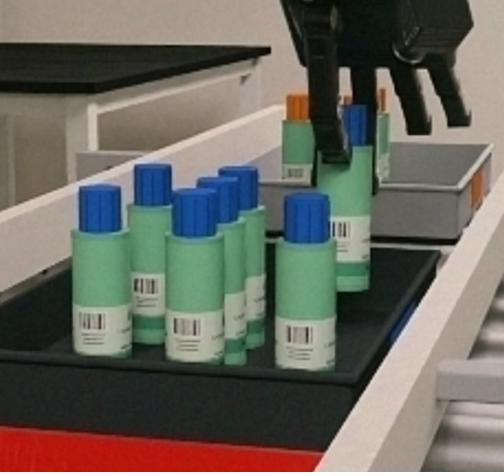

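Call:
move:
  arm1: {"target": [0.517, -0.076, 1.018, 0, 0, 0.887, -0.4617], "speed": 0.12}

Call:
move:
  arm1: {"target": [0.517, -0.076, 1.0155, 0, 0, 0.887, -0.4617], "speed": 0.03}

Scene clock: 365.23 s.
Joint torques (N m): arm1=[-0.78 -20.53 3.23 -6.73 0.56 1.31 -0.2] | arm2=[0.29 -12.37 0.75 4.6 -1.52 1.42 -0.13] | arm3=[-1.17 3.28 -0.33 -6.87 0.16 -0.51 -0.11] | arm4=[1.32 1.11 0.91 -7.05 0.14 -0.37 0.2]
Motor temperatures (°C): arm1=[31 37 32 35 41 42 35] | arm2=[38 33 34 34 44 38 39] | arm3=[37 36 33 31 39 46 45] | arm4=[34 36 29 33 41 46 43]
Flange force (N): arm1=[3.5 1.3 1.1] | arm2=[-1.2 -3.1 0.3] | arm3=[2.8 -2.1 1.1] | arm4=[1.1 2.7 0.2]
move: arm1 done
Joint velocities: within noise
arm1.joint_positions: joint1_rad=+0.359 joint2_rad=+0.855 joint3_rad=+0.153 joint4_rad=+1.687 joint5_rad=+1.402 joint6_rad=+0.760 joint7_rad=-2.352 hand_little=+1.000 hand_ring=+1.000 hand_middle=+0.288 hand_index=+0.247 hand_thumb_turn=-1.000 hand_thumb_bend=-0.046 hand_force_limit=-0.500 hand_speed=-0.850
arm1.joint_status: not commanded
arm1.hand_stopped_by: target,target,force,force,force,target
arm1.little_load_n: 0.0
arm1.ring_load_n: 0.0
arm1.middle_load_n: 3.0
arm1.index_load_n: 2.5
arm1.thumb_bend_load_n: 7.5
arm1.thumb_turn_load_n: 0.5
arm1.hand: x=+0.5170 y=-0.0760 z=+1.0180 quat_wxyz=(+0.000, +0.000, -0.887, +0.462)
arm1.hand_target: x=+0.5170 y=-0.0760 z=+1.0180 quat_wxyz=(+0.000, +0.000, -0.887, +0.462)
arm1.hand_status: done (0.000 m and 0.0 deg from the pose sent, 0.032 m and 0.0 deg at the start)
arm2, arm3, arm4: as last shown
arm2.thumb_turn_load_n: 0.5
pictures: none

Scene clock: 366.20 s.
Joint torques (N m): arm1=[-0.77 -20.71 3.2 -6.67 0.56 1.31 -0.21] | arm2=[0.37 -12.38 0.74 4.58 -1.51 1.48 -0.12] | arm3=[-1.23 3.3 -0.3 -6.86 0.16 -0.52 -0.14] | arm4=[1.3 1.14 0.86 -7.08 0.15 -0.35 0.19]
Motor temperatures (°C): arm1=[31 37 32 35 41 42 35] | arm2=[38 33 34 34 44 38 39] | arm3=[37 36 33 31 39 46 45] | arm4=[34 36 29 33 41 46 43]
Flange force (N): arm1=[3.2 1.4 1.3] | arm2=[-1.0 -3.1 0.1] | arm3=[2.9 -2.1 1.0] | arm4=[1.1 2.5 0.4]
move: arm1 done
Joint velocities: within noise
arm1.joint_positions: joint1_rad=+0.359 joint2_rad=+0.860 joint3_rad=+0.154 joint4_rad=+1.687 joint5_rad=+1.406 joint6_rad=+0.758 joint7_rad=-2.360 hand_little=+1.000 hand_ring=+1.000 hand_middle=+0.288 hand_index=+0.247 hand_thumb_turn=-1.000 hand_thumb_bend=-0.046 hand_force_limit=-0.500 hand_speed=-0.850
arm1.joint_status: not commanded
arm1.hand_stopped_by: target,target,force,force,force,target
arm1.little_load_n: 0.0
arm1.ring_load_n: 0.0
arm1.middle_load_n: 3.0
arm1.index_load_n: 2.0
arm1.thumb_bend_load_n: 7.0
arm1.thumb_turn_load_n: 0.5
arm1.hand: x=+0.5170 y=-0.0760 z=+1.0155 quat_wxyz=(+0.000, +0.000, -0.887, +0.462)
arm1.hand_target: x=+0.5170 y=-0.0760 z=+1.0155 quat_wxyz=(+0.000, +0.000, -0.887, +0.462)
arm1.hand_status: done (0.000 m and 0.0 deg from the pose sent, 0.003 m and 0.0 deg at the start)
arm2, arm3, arm4: as last shown
arm2.index_load_n: 3.5
arm2.thumb_bend_load_n: 7.0
arm4.index_load_n: 0.5
pictures: none

Call:
move:
  arm1: {"target": [0.517, -0.076, 1.0135, 0, 0, 0.887, -0.4617], "speed": 0.03}

Scene clock: 367.87 s.
Joint torques (N m): arm1=[-0.63 -19.42 2.9 -6 0.32 1.03 -0.16] | arm2=[0.41 -12.47 0.76 4.62 -1.49 1.46 -0.15] | arm3=[-1.2 3.31 -0.33 -6.85 0.17 -0.51 -0.12] | arm4=[1.32 1.12 0.91 -7.13 0.15 -0.38 0.2]
Motor temperatures (°C): arm1=[31 37 32 35 41 42 35] | arm2=[38 33 34 34 44 38 39] | arm3=[37 36 33 31 39 46 45] | arm4=[34 36 29 33 41 46 43]
Flange force (N): arm1=[3.2 -0.2 -0.2] | arm2=[-1.1 -2.7 0.1] | arm3=[2.9 -2.1 1.0] | arm4=[1.2 2.7 0.5]
move: arm1 done
Joint velocities: within noise
arm1.joint_positions: joint1_rad=+0.358 joint2_rad=+0.864 joint3_rad=+0.155 joint4_rad=+1.687 joint5_rad=+1.410 joint6_rad=+0.757 joint7_rad=-2.366 hand_little=+1.000 hand_ring=+1.000 hand_middle=+0.288 hand_index=+0.247 hand_thumb_turn=-1.000 hand_thumb_bend=-0.046 hand_force_limit=-0.500 hand_speed=-0.850
arm1.joint_status: not commanded
arm1.hand_stopped_by: target,target,force,force,force,target
arm1.little_load_n: 0.0
arm1.ring_load_n: 0.0
arm1.middle_load_n: 3.0
arm1.index_load_n: 2.5
arm1.thumb_bend_load_n: 7.0
arm1.thumb_turn_load_n: 0.0
arm1.hand: x=+0.5170 y=-0.0760 z=+1.0135 quat_wxyz=(+0.000, +0.000, -0.887, +0.462)
arm1.hand_target: x=+0.5170 y=-0.0760 z=+1.0135 quat_wxyz=(+0.000, +0.000, -0.887, +0.462)
arm1.hand_status: done (0.000 m and 0.0 deg from the pose sent, 0.002 m and 0.0 deg at the start)
arm2: as last shown
arm3.joint_positions: joint1_rad=-0.397 joint2_rad=-0.483 joint3_rad=-0.105 joint4_rad=+1.424 joint5_rad=-0.016 joint6_rad=+1.973 joint7_rad=-2.058 hand_little=+1.000 hand_ring=+1.000 hand_middle=+1.000 hand_index=+1.000 hand_thumb_turn=+1.000 hand_thumb_bend=+1.000 hand_force_limit=+0.000 hand_speed=-0.800
arm3.joint_status: not commanded
arm3.hand_stopped_by: target,target,target,target,target,target
arm3.little_load_n: 0.0
arm3.ring_load_n: 0.0
arm3.middle_load_n: 0.0
arm3.index_load_n: 0.0
arm3.thumb_bend_load_n: 0.0
arm3.thumb_turn_load_n: 0.0
arm3.hand: x=+0.0896 y=+1.9834 z=+1.5543 quat_wxyz=(-0.109, -0.026, -0.993, -0.034)
arm3.hand_target: x=+0.0896 y=+1.9834 z=+1.5543 quat_wxyz=(-0.109, -0.026, -0.993, -0.034)
arm3.hand_status: not commanded
arm4.joint_positions: joint1_rad=-0.564 joint2_rad=-0.454 joint3_rad=-0.056 joint4_rad=+1.419 joint5_rad=-0.081 joint6_rad=+1.958 joint7_rad=-2.067 hand_little=+1.000 hand_ring=+1.000 hand_middle=+1.000 hand_index=+1.000 hand_thumb_turn=+1.000 hand_thumb_bend=+1.000 hand_force_limit=+0.000 hand_speed=-0.800
arm4.joint_status: not commanded
arm4.hand_stopped_by: target,target,target,target,target,target
arm4.little_load_n: 0.0
arm4.ring_load_n: 0.0
arm4.middle_load_n: 0.0
arm4.index_load_n: 0.0
arm4.thumb_bend_load_n: 0.0
arm4.thumb_turn_load_n: 0.0
arm4.hand: x=+0.1065 y=+1.4048 z=+1.4700 quat_wxyz=(-0.072, +0.142, -0.984, -0.083)
arm4.hand_target: x=+0.1065 y=+1.4048 z=+1.4700 quat_wxyz=(-0.072, +0.142, -0.984, -0.083)
arm4.hand_status: not commanded
pictures: none

Call:
move:
  arm1: {"joints": {"hand_thumb_bend": 0.4, "hand_speed": -0.5}}

Call:
move:
  arm1: {"joints": {"hand_index": 0.65, "hand_middle": 0.65, "hand_thumb_bend": 0.6, "hand_speed": -0.4}}

Call:
move:
  arm1: {"target": [0.517, -0.076, 1.14, 0, 0, 0.887, -0.4617], "speed": 0.2}

Call:
move:
  arm1: {"target": [0.25, 0.48, 1.25, 0, 0, 0.887, -0.4617], "speed": 0.35}
  cameras: ["cam_stock", "cam_station1", "cam_side1"]

Scene clock: 371.83 s.
Joint torques (N m): arm1=[-0.76 -20.27 3.07 -6.42 0.51 1.21 -0.19] | arm2=[0.27 -12.4 0.72 4.7 -1.52 1.44 -0.19] | arm3=[-1.18 3.26 -0.36 -6.82 0.16 -0.55 -0.12] | arm4=[1.33 1.09 0.89 -7.11 0.14 -0.37 0.18]
Motor temperatures (°C): arm1=[31 37 32 35 41 42 35] | arm2=[38 33 34 34 44 38 39] | arm3=[37 36 33 31 39 46 45] | arm4=[34 36 29 33 41 46 43]
Flange force (N): arm1=[3.2 0.8 0.8] | arm2=[-1.8 -3.0 0.3] | arm3=[2.7 -2.2 0.7] | arm4=[1.0 2.6 0.4]
move: arm1 done
Joint velocities: within noise
arm1.joint_positions: joint1_rad=+0.358 joint2_rad=+0.864 joint3_rad=+0.155 joint4_rad=+1.687 joint5_rad=+1.410 joint6_rad=+0.757 joint7_rad=-2.366 hand_little=+1.000 hand_ring=+1.000 hand_middle=+0.288 hand_index=+0.246 hand_thumb_turn=-1.000 hand_thumb_bend=+0.400 hand_force_limit=-0.500 hand_speed=-0.500
arm1.joint_status: all done
arm1.hand_stopped_by: target,target,force,force,target,target
arm1.little_load_n: 0.0
arm1.ring_load_n: 0.0
arm1.middle_load_n: 0.0
arm1.index_load_n: 0.0
arm1.thumb_bend_load_n: 0.0
arm1.thumb_turn_load_n: 0.0
arm1.hand: x=+0.5170 y=-0.0760 z=+1.0135 quat_wxyz=(+0.000, +0.000, -0.887, +0.462)
arm1.hand_target: x=+0.5170 y=-0.0760 z=+1.0135 quat_wxyz=(+0.000, +0.000, -0.887, +0.462)
arm1.hand_status: not commanded
arm2, arm3, arm4: as last shown
arm2.thumb_bend_load_n: 6.5
pictures: none

Scene clock: 372.57 s.
Joint torques (N m): arm1=[-0.77 -20.23 3.09 -6.47 0.49 1.2 -0.22] | arm2=[0.4 -12.48 0.76 4.67 -1.47 1.46 -0.18] | arm3=[-1.15 3.3 -0.35 -6.85 0.18 -0.49 -0.14] | arm4=[1.29 1.15 0.88 -7.05 0.14 -0.37 0.2]
Motor temperatures (°C): arm1=[31 37 32 35 41 42 35] | arm2=[38 33 34 34 44 38 39] | arm3=[37 36 33 31 39 46 45] | arm4=[34 36 29 33 41 46 43]
Flange force (N): arm1=[3.3 0.7 0.7] | arm2=[-1.4 -2.6 -0.1] | arm3=[2.7 -2.3 1.1] | arm4=[1.1 2.6 0.2]
move: arm1 done
Joint velocities: within noise
arm1.joint_positions: joint1_rad=+0.358 joint2_rad=+0.864 joint3_rad=+0.155 joint4_rad=+1.687 joint5_rad=+1.410 joint6_rad=+0.757 joint7_rad=-2.366 hand_little=+1.000 hand_ring=+1.000 hand_middle=+0.650 hand_index=+0.650 hand_thumb_turn=-1.000 hand_thumb_bend=+0.600 hand_force_limit=-0.500 hand_speed=-0.400
arm1.joint_status: all done
arm1.hand_stopped_by: target,target,target,target,target,target
arm1.little_load_n: 0.0
arm1.ring_load_n: 0.0
arm1.middle_load_n: 0.0
arm1.index_load_n: 0.0
arm1.thumb_bend_load_n: 0.0
arm1.thumb_turn_load_n: 0.0
arm1.hand: x=+0.5170 y=-0.0760 z=+1.0135 quat_wxyz=(+0.000, +0.000, -0.887, +0.462)
arm1.hand_target: x=+0.5170 y=-0.0760 z=+1.0135 quat_wxyz=(+0.000, +0.000, -0.887, +0.462)
arm1.hand_status: not commanded
arm2.joint_positions: joint1_rad=-0.432 joint2_rad=+1.234 joint3_rad=-0.167 joint4_rad=+2.442 joint5_rad=+1.520 joint6_rad=+0.992 joint7_rad=-3.812 hand_little=+1.000 hand_ring=+1.000 hand_middle=+0.288 hand_index=+0.280 hand_thumb_turn=-1.000 hand_thumb_bend=-0.068 hand_force_limit=-0.500 hand_speed=-0.850
arm2.joint_status: not commanded
arm2.hand_stopped_by: target,target,force,force,force,target
arm2.little_load_n: 0.0
arm2.ring_load_n: 0.0
arm2.middle_load_n: 2.5
arm2.index_load_n: 3.5
arm2.thumb_bend_load_n: 7.0
arm2.thumb_turn_load_n: 0.0
arm2.hand: x=+0.2030 y=-0.4290 z=+0.9000 quat_wxyz=(+0.000, +0.000, -0.887, +0.462)
arm2.hand_target: x=+0.2030 y=-0.4290 z=+0.9000 quat_wxyz=(+0.000, +0.000, -0.887, +0.462)
arm2.hand_status: not commanded
arm3, arm4: as last shown
arm4.thumb_bend_load_n: -0.5
pictures: none

Scene clock: 373.90 s.
Joint torques (N m): arm1=[-0.76 -18.98 2.22 -8.32 1 0.56 -0.18] | arm2=[0.28 -12.45 0.7 4.61 -1.45 1.42 -0.14] | arm3=[-1.19 3.26 -0.38 -6.83 0.21 -0.51 -0.11] | arm4=[1.3 1.09 0.87 -7.07 0.18 -0.39 0.2]
Motor temperatures (°C): arm1=[31 37 32 35 41 42 35] | arm2=[38 33 34 34 44 38 39] | arm3=[37 36 33 31 39 46 45] | arm4=[34 36 29 33 41 46 43]
Flange force (N): arm1=[2.9 1.1 0.9] | arm2=[-1.3 -2.9 0.2] | arm3=[2.7 -2.2 0.9] | arm4=[1.0 2.7 0.3]
move: arm1 done
Joint velocities: within noise
arm1.joint_positions: joint1_rad=+0.389 joint2_rad=+0.640 joint3_rad=+0.107 joint4_rad=+1.607 joint5_rad=+1.188 joint6_rad=+0.867 joint7_rad=-1.977 hand_little=+1.000 hand_ring=+1.000 hand_middle=+0.650 hand_index=+0.650 hand_thumb_turn=-1.000 hand_thumb_bend=+0.600 hand_force_limit=-0.500 hand_speed=-0.400
arm1.joint_status: not commanded
arm1.hand_stopped_by: target,target,target,target,target,target
arm1.little_load_n: 0.0
arm1.ring_load_n: 0.0
arm1.middle_load_n: 0.0
arm1.index_load_n: 0.0
arm1.thumb_bend_load_n: 0.0
arm1.thumb_turn_load_n: 0.0
arm1.hand: x=+0.5170 y=-0.0760 z=+1.1400 quat_wxyz=(+0.000, +0.000, -0.887, +0.462)
arm1.hand_target: x=+0.5170 y=-0.0760 z=+1.1400 quat_wxyz=(+0.000, +0.000, -0.887, +0.462)
arm1.hand_status: done (0.000 m and 0.0 deg from the pose sent, 0.126 m and 0.0 deg at the start)
arm2, arm3, arm4: as last shown
arm2.thumb_bend_load_n: 6.5
arm2.thumb_turn_load_n: 0.5
arm4.middle_load_n: 0.5
arm4.thumb_bend_load_n: 0.0
pictures: none

Scene clock: 376.60 s.
Joint torques (N m): arm1=[-0.86 -11.03 -0.3 -6.35 0.07 1.71 -0.17] | arm2=[0.32 -12.5 0.71 4.6 -1.5 1.44 -0.16] | arm3=[-1.18 3.29 -0.37 -6.84 0.17 -0.5 -0.12] | arm4=[1.29 1.11 0.88 -7.09 0.16 -0.38 0.19]
Motor temperatures (°C): arm1=[31 37 32 35 41 42 35] | arm2=[38 33 34 34 44 38 39] | arm3=[37 36 33 31 39 46 45] | arm4=[34 36 29 33 41 46 43]
Flange force (N): arm1=[-1.4 -0.9 3.7] | arm2=[-1.2 -2.8 0.4] | arm3=[2.7 -2.3 1.0] | arm4=[1.1 2.6 0.4]
move: arm1 done
Joint velocities: within noise
arm1.joint_positions: joint1_rad=-0.705 joint2_rad=+0.290 joint3_rad=-0.486 joint4_rad=+1.794 joint5_rad=+0.392 joint6_rad=+2.019 joint7_rad=-2.874 hand_little=+1.000 hand_ring=+1.000 hand_middle=+0.650 hand_index=+0.650 hand_thumb_turn=-1.000 hand_thumb_bend=+0.600 hand_force_limit=-0.500 hand_speed=-0.400
arm1.joint_status: not commanded
arm1.hand_stopped_by: target,target,target,target,target,target
arm1.little_load_n: 0.0
arm1.ring_load_n: -0.5
arm1.middle_load_n: 0.0
arm1.index_load_n: 0.0
arm1.thumb_bend_load_n: 0.0
arm1.thumb_turn_load_n: 0.0
arm1.hand: x=+0.2500 y=+0.4800 z=+1.2500 quat_wxyz=(+0.000, +0.000, -0.887, +0.462)
arm1.hand_target: x=+0.2500 y=+0.4800 z=+1.2500 quat_wxyz=(+0.000, +0.000, -0.887, +0.462)
arm1.hand_status: done (0.000 m and 0.0 deg from the pose sent, 0.627 m and 0.0 deg at the start; pose on its path clipped on 45 of 81 steps)
arm2, arm3, arm4: as last shown
arm2.thumb_bend_load_n: 7.0
arm3.thumb_turn_load_n: 0.5
arm4.middle_load_n: 0.0
pictures: cam_side1, cam_station1, cam_stock

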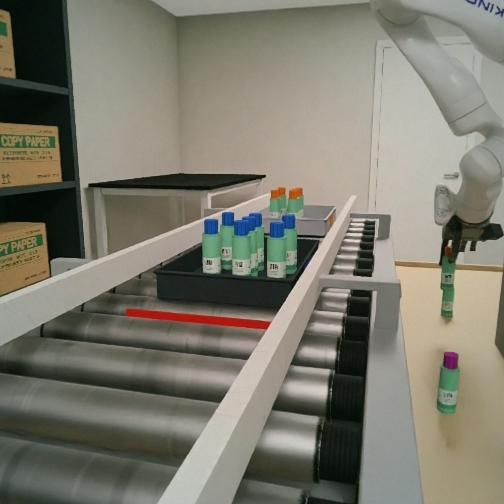

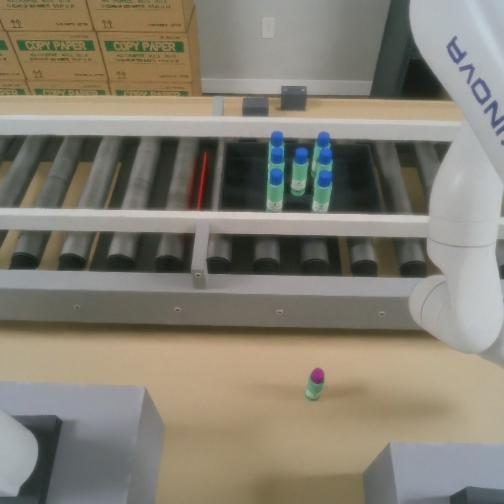

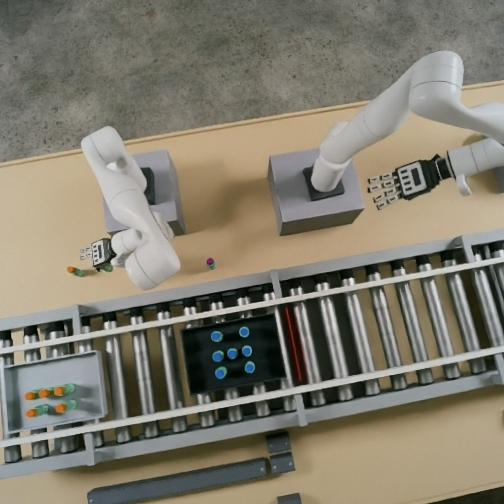

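Call:
wait:
  seconds: 3
  cameras: ["cam_stock", "cam_stand", "cam_side1"]

Scene clock: 380.70 s.
Joint torques (N m): arm1=[-0.84 -10.97 -0.29 -6.32 0.04 1.71 -0.17] | arm2=[0.3 -12.46 0.73 4.61 -1.51 1.45 -0.17] | arm3=[-1.17 3.31 -0.32 -6.83 0.17 -0.52 -0.13] | arm4=[1.3 1.14 0.91 -7.06 0.14 -0.39 0.17]
Motor temperatures (°C): arm1=[31 37 32 35 41 42 35] | arm2=[38 33 34 34 44 38 39] | arm3=[37 36 33 31 39 46 45] | arm4=[34 36 29 33 41 46 43]
Flange force (N): arm1=[-1.4 -1.0 3.6] | arm2=[-1.3 -2.9 0.3] | arm3=[2.8 -2.1 0.9] | arm4=[1.1 2.6 0.3]
Joint velocities: within noise
arm1.joint_positions: joint1_rad=-0.705 joint2_rad=+0.290 joint3_rad=-0.486 joint4_rad=+1.793 joint5_rad=+0.392 joint6_rad=+2.019 joint7_rad=-2.874 hand_little=+1.000 hand_ring=+1.000 hand_middle=+0.650 hand_index=+0.650 hand_thumb_turn=-1.000 hand_thumb_bend=+0.600 hand_force_limit=-0.500 hand_speed=-0.400
arm1.joint_status: not commanded
arm1.hand_stopped_by: target,target,target,target,target,target
arm1.little_load_n: 0.0
arm1.ring_load_n: 0.0
arm1.middle_load_n: 0.0
arm1.index_load_n: 0.0
arm1.thumb_bend_load_n: 0.0
arm1.thumb_turn_load_n: 0.0
arm1.hand: x=+0.2500 y=+0.4800 z=+1.2500 quat_wxyz=(+0.000, +0.000, -0.887, +0.462)
arm1.hand_target: x=+0.2500 y=+0.4800 z=+1.2500 quat_wxyz=(+0.000, +0.000, -0.887, +0.462)
arm1.hand_status: done (0.000 m and 0.0 deg from the pose sent, 0.627 m and 0.0 deg at the start; pose on its path clipped on 45 of 81 steps)
arm2.joint_positions: joint1_rad=-0.432 joint2_rad=+1.234 joint3_rad=-0.167 joint4_rad=+2.442 joint5_rad=+1.520 joint6_rad=+0.992 joint7_rad=-3.812 hand_little=+1.000 hand_ring=+1.000 hand_middle=+0.288 hand_index=+0.280 hand_thumb_turn=-1.000 hand_thumb_bend=-0.068 hand_force_limit=-0.500 hand_speed=-0.850
arm2.joint_status: not commanded
arm2.hand_stopped_by: target,target,force,force,force,target
arm2.little_load_n: 0.0
arm2.ring_load_n: -0.5
arm2.middle_load_n: 2.5
arm2.index_load_n: 3.5
arm2.thumb_bend_load_n: 7.0
arm2.thumb_turn_load_n: 0.5
arm2.hand: x=+0.2030 y=-0.4290 z=+0.9000 quat_wxyz=(+0.000, +0.000, -0.887, +0.462)
arm2.hand_target: x=+0.2030 y=-0.4290 z=+0.9000 quat_wxyz=(+0.000, +0.000, -0.887, +0.462)
arm2.hand_status: not commanded
arm3.joint_positions: joint1_rad=-0.397 joint2_rad=-0.483 joint3_rad=-0.105 joint4_rad=+1.424 joint5_rad=-0.016 joint6_rad=+1.973 joint7_rad=-2.058 hand_little=+1.000 hand_ring=+1.000 hand_middle=+1.000 hand_index=+1.000 hand_thumb_turn=+1.000 hand_thumb_bend=+1.000 hand_force_limit=+0.000 hand_speed=-0.800
arm3.joint_status: not commanded
arm3.hand_stopped_by: target,target,target,target,target,target
arm3.little_load_n: 0.0
arm3.ring_load_n: 0.0
arm3.middle_load_n: 0.0
arm3.index_load_n: 0.0
arm3.thumb_bend_load_n: 0.0
arm3.thumb_turn_load_n: 0.0
arm3.hand: x=+0.0896 y=+1.9834 z=+1.5543 quat_wxyz=(-0.109, -0.026, -0.993, -0.034)
arm3.hand_target: x=+0.0896 y=+1.9834 z=+1.5543 quat_wxyz=(-0.109, -0.026, -0.993, -0.034)
arm3.hand_status: not commanded
arm4.joint_positions: joint1_rad=-0.564 joint2_rad=-0.454 joint3_rad=-0.056 joint4_rad=+1.419 joint5_rad=-0.081 joint6_rad=+1.958 joint7_rad=-2.067 hand_little=+1.000 hand_ring=+1.000 hand_middle=+1.000 hand_index=+1.000 hand_thumb_turn=+1.000 hand_thumb_bend=+1.000 hand_force_limit=+0.000 hand_speed=-0.800
arm4.joint_status: not commanded
arm4.hand_stopped_by: target,target,target,target,target,target
arm4.little_load_n: 0.0
arm4.ring_load_n: 0.0
arm4.middle_load_n: 0.0
arm4.index_load_n: 0.0
arm4.thumb_bend_load_n: 0.0
arm4.thumb_turn_load_n: 0.0
arm4.hand: x=+0.1065 y=+1.4048 z=+1.4700 quat_wxyz=(-0.072, +0.142, -0.984, -0.083)
arm4.hand_target: x=+0.1065 y=+1.4048 z=+1.4700 quat_wxyz=(-0.072, +0.142, -0.984, -0.083)
arm4.hand_status: not commanded
wait: 3.00 s; at rest from the start
pictures: cam_side1, cam_stand, cam_stock

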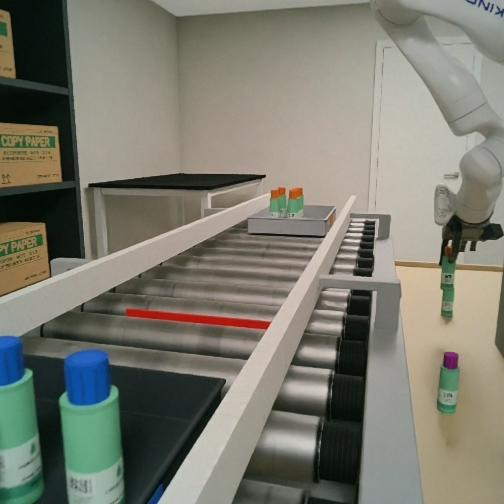

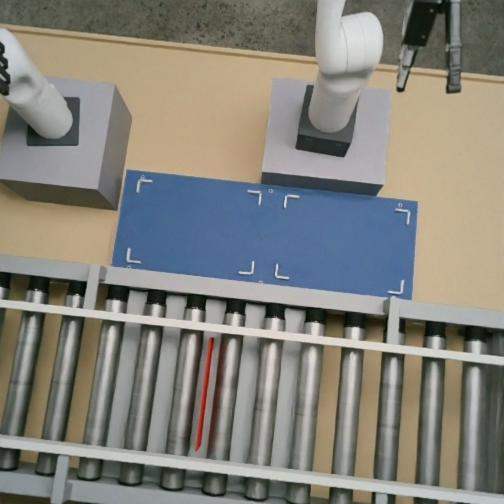

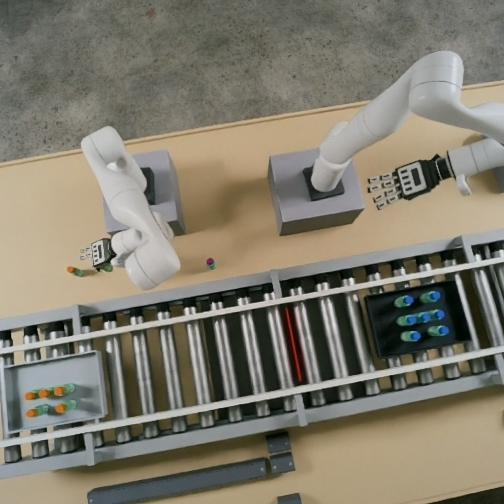

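Call:
move:
  arm4: {"joints": {"joint7_rad": 1.07, "hand_index": 0.2, "hand_middle": 0.2, "hand_ring": 0.2, "hand_little": 0.2, "hand_thumb_turn": -1, "hand_thumb_bend": 0.5, "hand_speed": 0.0}}
  arm3: {"joints": {"hand_index": 0.2, "hand_middle": 0.2, "hand_ring": 0.2, "hand_little": 0.2, "hand_thumb_turn": -1, "hand_thumb_bend": 0.5, "hand_speed": 0.0}}
  cameras: ["cam_stock", "cam_stand", "cam_side1", "arm3_cam_wrist"]

Scene clock: 415.67 s.
Joint torques (N m): arm1=[-0.84 -10.97 -0.26 -6.32 0.05 1.72 -0.18] | arm2=[0.39 -12.4 0.85 4.65 -1.47 1.48 -0.14] | arm3=[-1.16 3.27 -0.29 -6.79 0.14 -0.52 -0.12] | arm4=[1.33 1.25 0.9 -6.93 0.17 -0.26 0.21]
Motor temperatures (°C): arm1=[31 37 32 35 41 42 35] | arm2=[38 33 34 34 44 38 39] | arm3=[37 36 33 31 39 46 45] | arm4=[34 35 29 33 41 46 43]
Flange force (N): arm1=[-1.4 -1.0 3.6] | arm2=[-1.2 -2.7 -0.3] | arm3=[2.7 -2.0 0.7] | arm4=[-1.1 -2.7 0.2]
move: arm3 done; arm4 done
Joint velocities: within noise
arm1, arm2: as last shown
arm2.ring_load_n: 0.0
arm2.middle_load_n: 2.0
arm2.index_load_n: 3.0
arm3.joint_positions: joint1_rad=-0.397 joint2_rad=-0.483 joint3_rad=-0.105 joint4_rad=+1.424 joint5_rad=-0.016 joint6_rad=+1.973 joint7_rad=-2.058 hand_little=+0.200 hand_ring=+0.200 hand_middle=+0.200 hand_index=+0.200 hand_thumb_turn=-1.000 hand_thumb_bend=+0.500 hand_force_limit=+0.000 hand_speed=+0.000
arm3.joint_status: all done
arm3.hand_stopped_by: target,target,target,target,target,target
arm3.little_load_n: 0.0
arm3.ring_load_n: 0.0
arm3.middle_load_n: 0.0
arm3.index_load_n: 0.0
arm3.thumb_bend_load_n: 0.0
arm3.thumb_turn_load_n: 0.0
arm3.hand: x=+0.0896 y=+1.9834 z=+1.5543 quat_wxyz=(-0.109, -0.026, -0.993, -0.034)
arm3.hand_target: x=+0.0896 y=+1.9834 z=+1.5543 quat_wxyz=(-0.109, -0.026, -0.993, -0.034)
arm3.hand_status: not commanded
arm4.joint_positions: joint1_rad=-0.564 joint2_rad=-0.454 joint3_rad=-0.056 joint4_rad=+1.419 joint5_rad=-0.081 joint6_rad=+1.958 joint7_rad=+1.070 hand_little=+0.200 hand_ring=+0.200 hand_middle=+0.200 hand_index=+0.200 hand_thumb_turn=-1.000 hand_thumb_bend=+0.500 hand_force_limit=+0.000 hand_speed=+0.000
arm4.joint_status: all done
arm4.hand_stopped_by: target,target,target,target,target,target
arm4.little_load_n: 0.0
arm4.ring_load_n: 0.0
arm4.middle_load_n: 0.0
arm4.index_load_n: 0.0
arm4.thumb_bend_load_n: 0.0
arm4.thumb_turn_load_n: 0.5
arm4.hand: x=+0.0826 y=+1.2746 z=+1.4425 quat_wxyz=(-0.084, +0.984, +0.139, +0.072)
arm4.hand_target: x=+0.0826 y=+1.2746 z=+1.4425 quat_wxyz=(-0.084, +0.984, +0.139, +0.072)
arm4.hand_status: not commanded
pictures: arm3_cam_wrist, cam_side1, cam_stand, cam_stock

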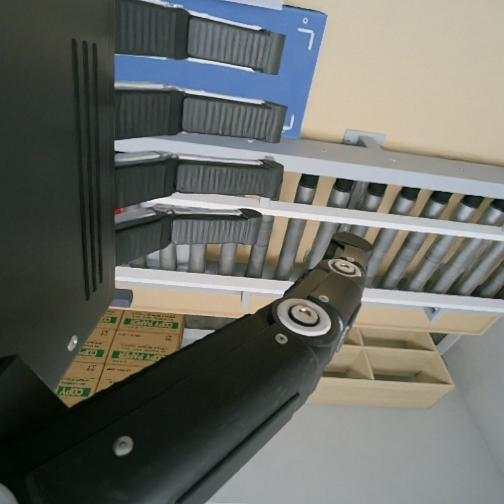

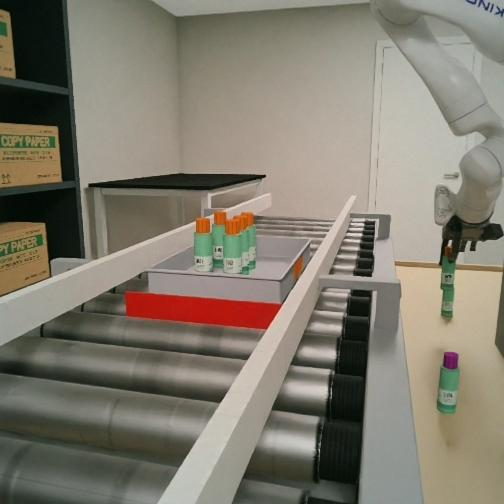

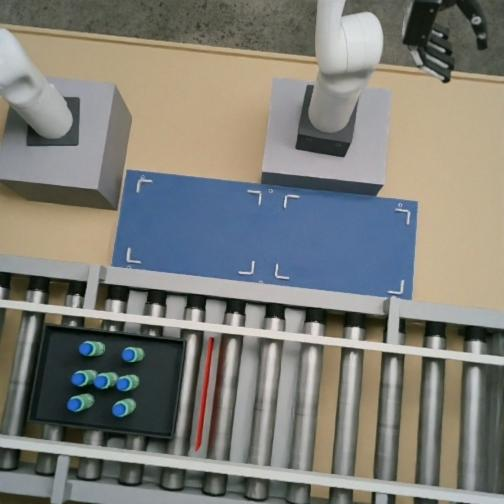

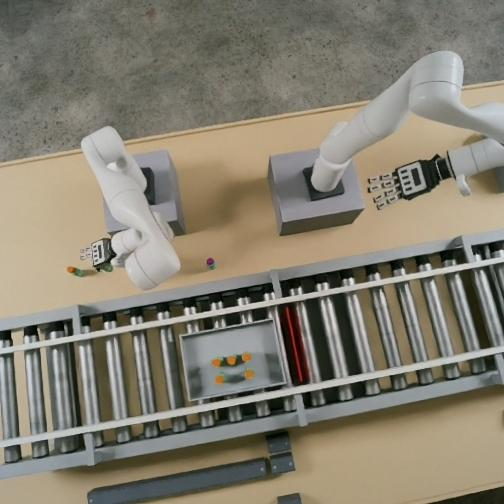

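Call:
zoom_image:
  camera: "cam_stand"
  region: [20, 300, 220, 460]

Call:
zoom_image:
  camera: "cam_side1"
  region: [120, 200, 340, 340]

Scaled by 2.520 from the camera's image (finer frame: 720x720).

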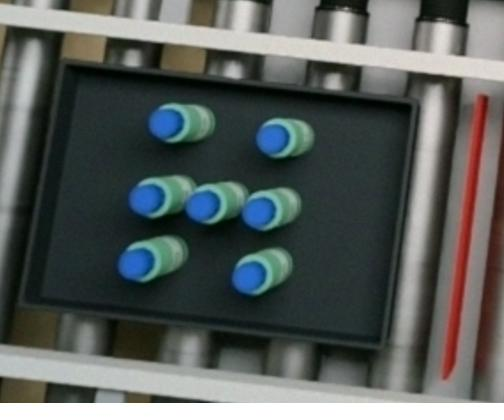

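Scaled by 2.291 from the camera's image (finer frame: 720x720).

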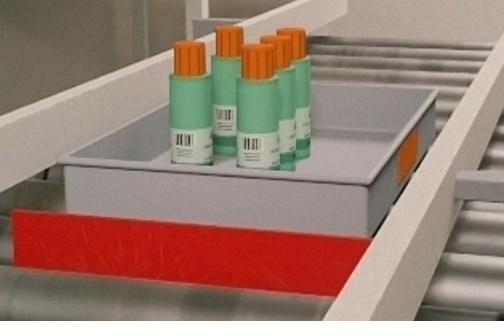

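Call:
move:
  arm2: {"target": [0.28, -0.36, 1.15, 0, 0, 0.887, -0.4617], "speed": 0.3}
  arm4: {"target": [0.30, 1.20, 1.30, 0.5, -0.866, 0, 0], "speed": 0.3}
  arm3: {"target": [0.30, 1.95, 1.30, 0, 0, 0.866, -0.5], "speed": 0.3}
  cameras: ["cam_stand", "cam_stand_across", "cam_stand_end", "cam_stock", "cam_stand_low"]

Call:
zoom_image:
  camera: "cam_stand_across"
  region: [100, 60, 504, 300]

Scene clock: 442.73 s.
Joint torques (N m): arm1=[-0.86 -10.97 -0.29 -6.33 0.04 1.73 -0.18] | arm2=[0.33 -10.63 -0.58 -3.29 0.58 1.69 -0.13] | arm3=[-1.21 -13.11 -1.22 -4.94 1.05 1.95 -0.16] | arm4=[1.38 11.16 -4.22 -5.9 -1.87 0.43 0.12]
Motor temperatures (°C): arm1=[31 37 32 35 41 42 35] | arm2=[38 33 34 34 44 38 39] | arm3=[37 36 33 31 39 46 45] | arm4=[34 35 29 33 41 46 43]
Flange force (N): arm1=[-1.5 -1.0 3.7] | arm2=[0.4 -2.2 -0.3] | arm3=[0.2 -3.6 2.3] | arm4=[4.5 -0.7 0.1]
move: arm2 done; arm3 done; arm4 done
Joint velocities: within noise
arm1: as last shown
arm2.joint_positions: joint1_rad=-0.446 joint2_rad=+0.420 joint3_rad=-0.264 joint4_rad=+2.166 joint5_rad=+0.844 joint6_rad=+1.393 joint7_rad=-2.729 hand_little=+1.000 hand_ring=+1.000 hand_middle=+0.288 hand_index=+0.280 hand_thumb_turn=-1.000 hand_thumb_bend=-0.068 hand_force_limit=-0.500 hand_speed=-0.850
arm2.joint_status: not commanded
arm2.hand_stopped_by: target,target,force,force,force,target
arm2.little_load_n: 0.0
arm2.ring_load_n: 0.0
arm2.middle_load_n: 2.5
arm2.index_load_n: 3.0
arm2.thumb_bend_load_n: 7.0
arm2.thumb_turn_load_n: 0.5
arm2.hand: x=+0.2800 y=-0.3600 z=+1.1500 quat_wxyz=(+0.000, +0.000, -0.887, +0.462)
arm2.hand_target: x=+0.2800 y=-0.3600 z=+1.1500 quat_wxyz=(+0.000, +0.000, -0.887, +0.462)
arm2.hand_status: done (0.000 m and 0.0 deg from the pose sent, 0.271 m and 0.0 deg at the start)
arm3.joint_positions: joint1_rad=-0.556 joint2_rad=+0.515 joint3_rad=-0.493 joint4_rad=+1.620 joint5_rad=+0.760 joint6_rad=+2.010 joint7_rad=-2.642 hand_little=+0.200 hand_ring=+0.200 hand_middle=+0.200 hand_index=+0.200 hand_thumb_turn=-1.000 hand_thumb_bend=+0.500 hand_force_limit=+0.000 hand_speed=+0.000
arm3.joint_status: not commanded
arm3.hand_stopped_by: target,target,target,target,target,target
arm3.little_load_n: 0.0
arm3.ring_load_n: 0.0
arm3.middle_load_n: 0.0
arm3.index_load_n: 0.0
arm3.thumb_bend_load_n: 0.0
arm3.thumb_turn_load_n: 0.0
arm3.hand: x=+0.3000 y=+1.9500 z=+1.3000 quat_wxyz=(+0.000, +0.000, -0.866, +0.500)
arm3.hand_target: x=+0.3000 y=+1.9500 z=+1.3000 quat_wxyz=(+0.000, +0.000, -0.866, +0.500)
arm3.hand_status: done (0.000 m and 0.0 deg from the pose sent, 0.332 m and 65.1 deg at the start)
arm4.joint_positions: joint1_rad=-1.498 joint2_rad=-0.662 joint3_rad=+1.708 joint4_rad=+1.552 joint5_rad=-0.386 joint6_rad=+1.589 joint7_rad=+1.669 hand_little=+0.200 hand_ring=+0.200 hand_middle=+0.200 hand_index=+0.200 hand_thumb_turn=-1.000 hand_thumb_bend=+0.500 hand_force_limit=+0.000 hand_speed=+0.000
arm4.joint_status: not commanded
arm4.hand_stopped_by: target,target,target,target,target,target
arm4.little_load_n: 0.0
arm4.ring_load_n: 0.0
arm4.middle_load_n: 0.0
arm4.index_load_n: 0.0
arm4.thumb_bend_load_n: 0.0
arm4.thumb_turn_load_n: 0.0
arm4.hand: x=+0.3000 y=+1.2000 z=+1.3000 quat_wxyz=(-0.500, +0.866, +0.000, +0.000)
arm4.hand_target: x=+0.3000 y=+1.2000 z=+1.3000 quat_wxyz=(-0.500, +0.866, +0.000, +0.000)
arm4.hand_status: done (0.000 m and 0.0 deg from the pose sent, 0.270 m and 53.2 deg at the start)
pictures: cam_stand, cam_stand_across, cam_stand_end, cam_stand_low, cam_stock

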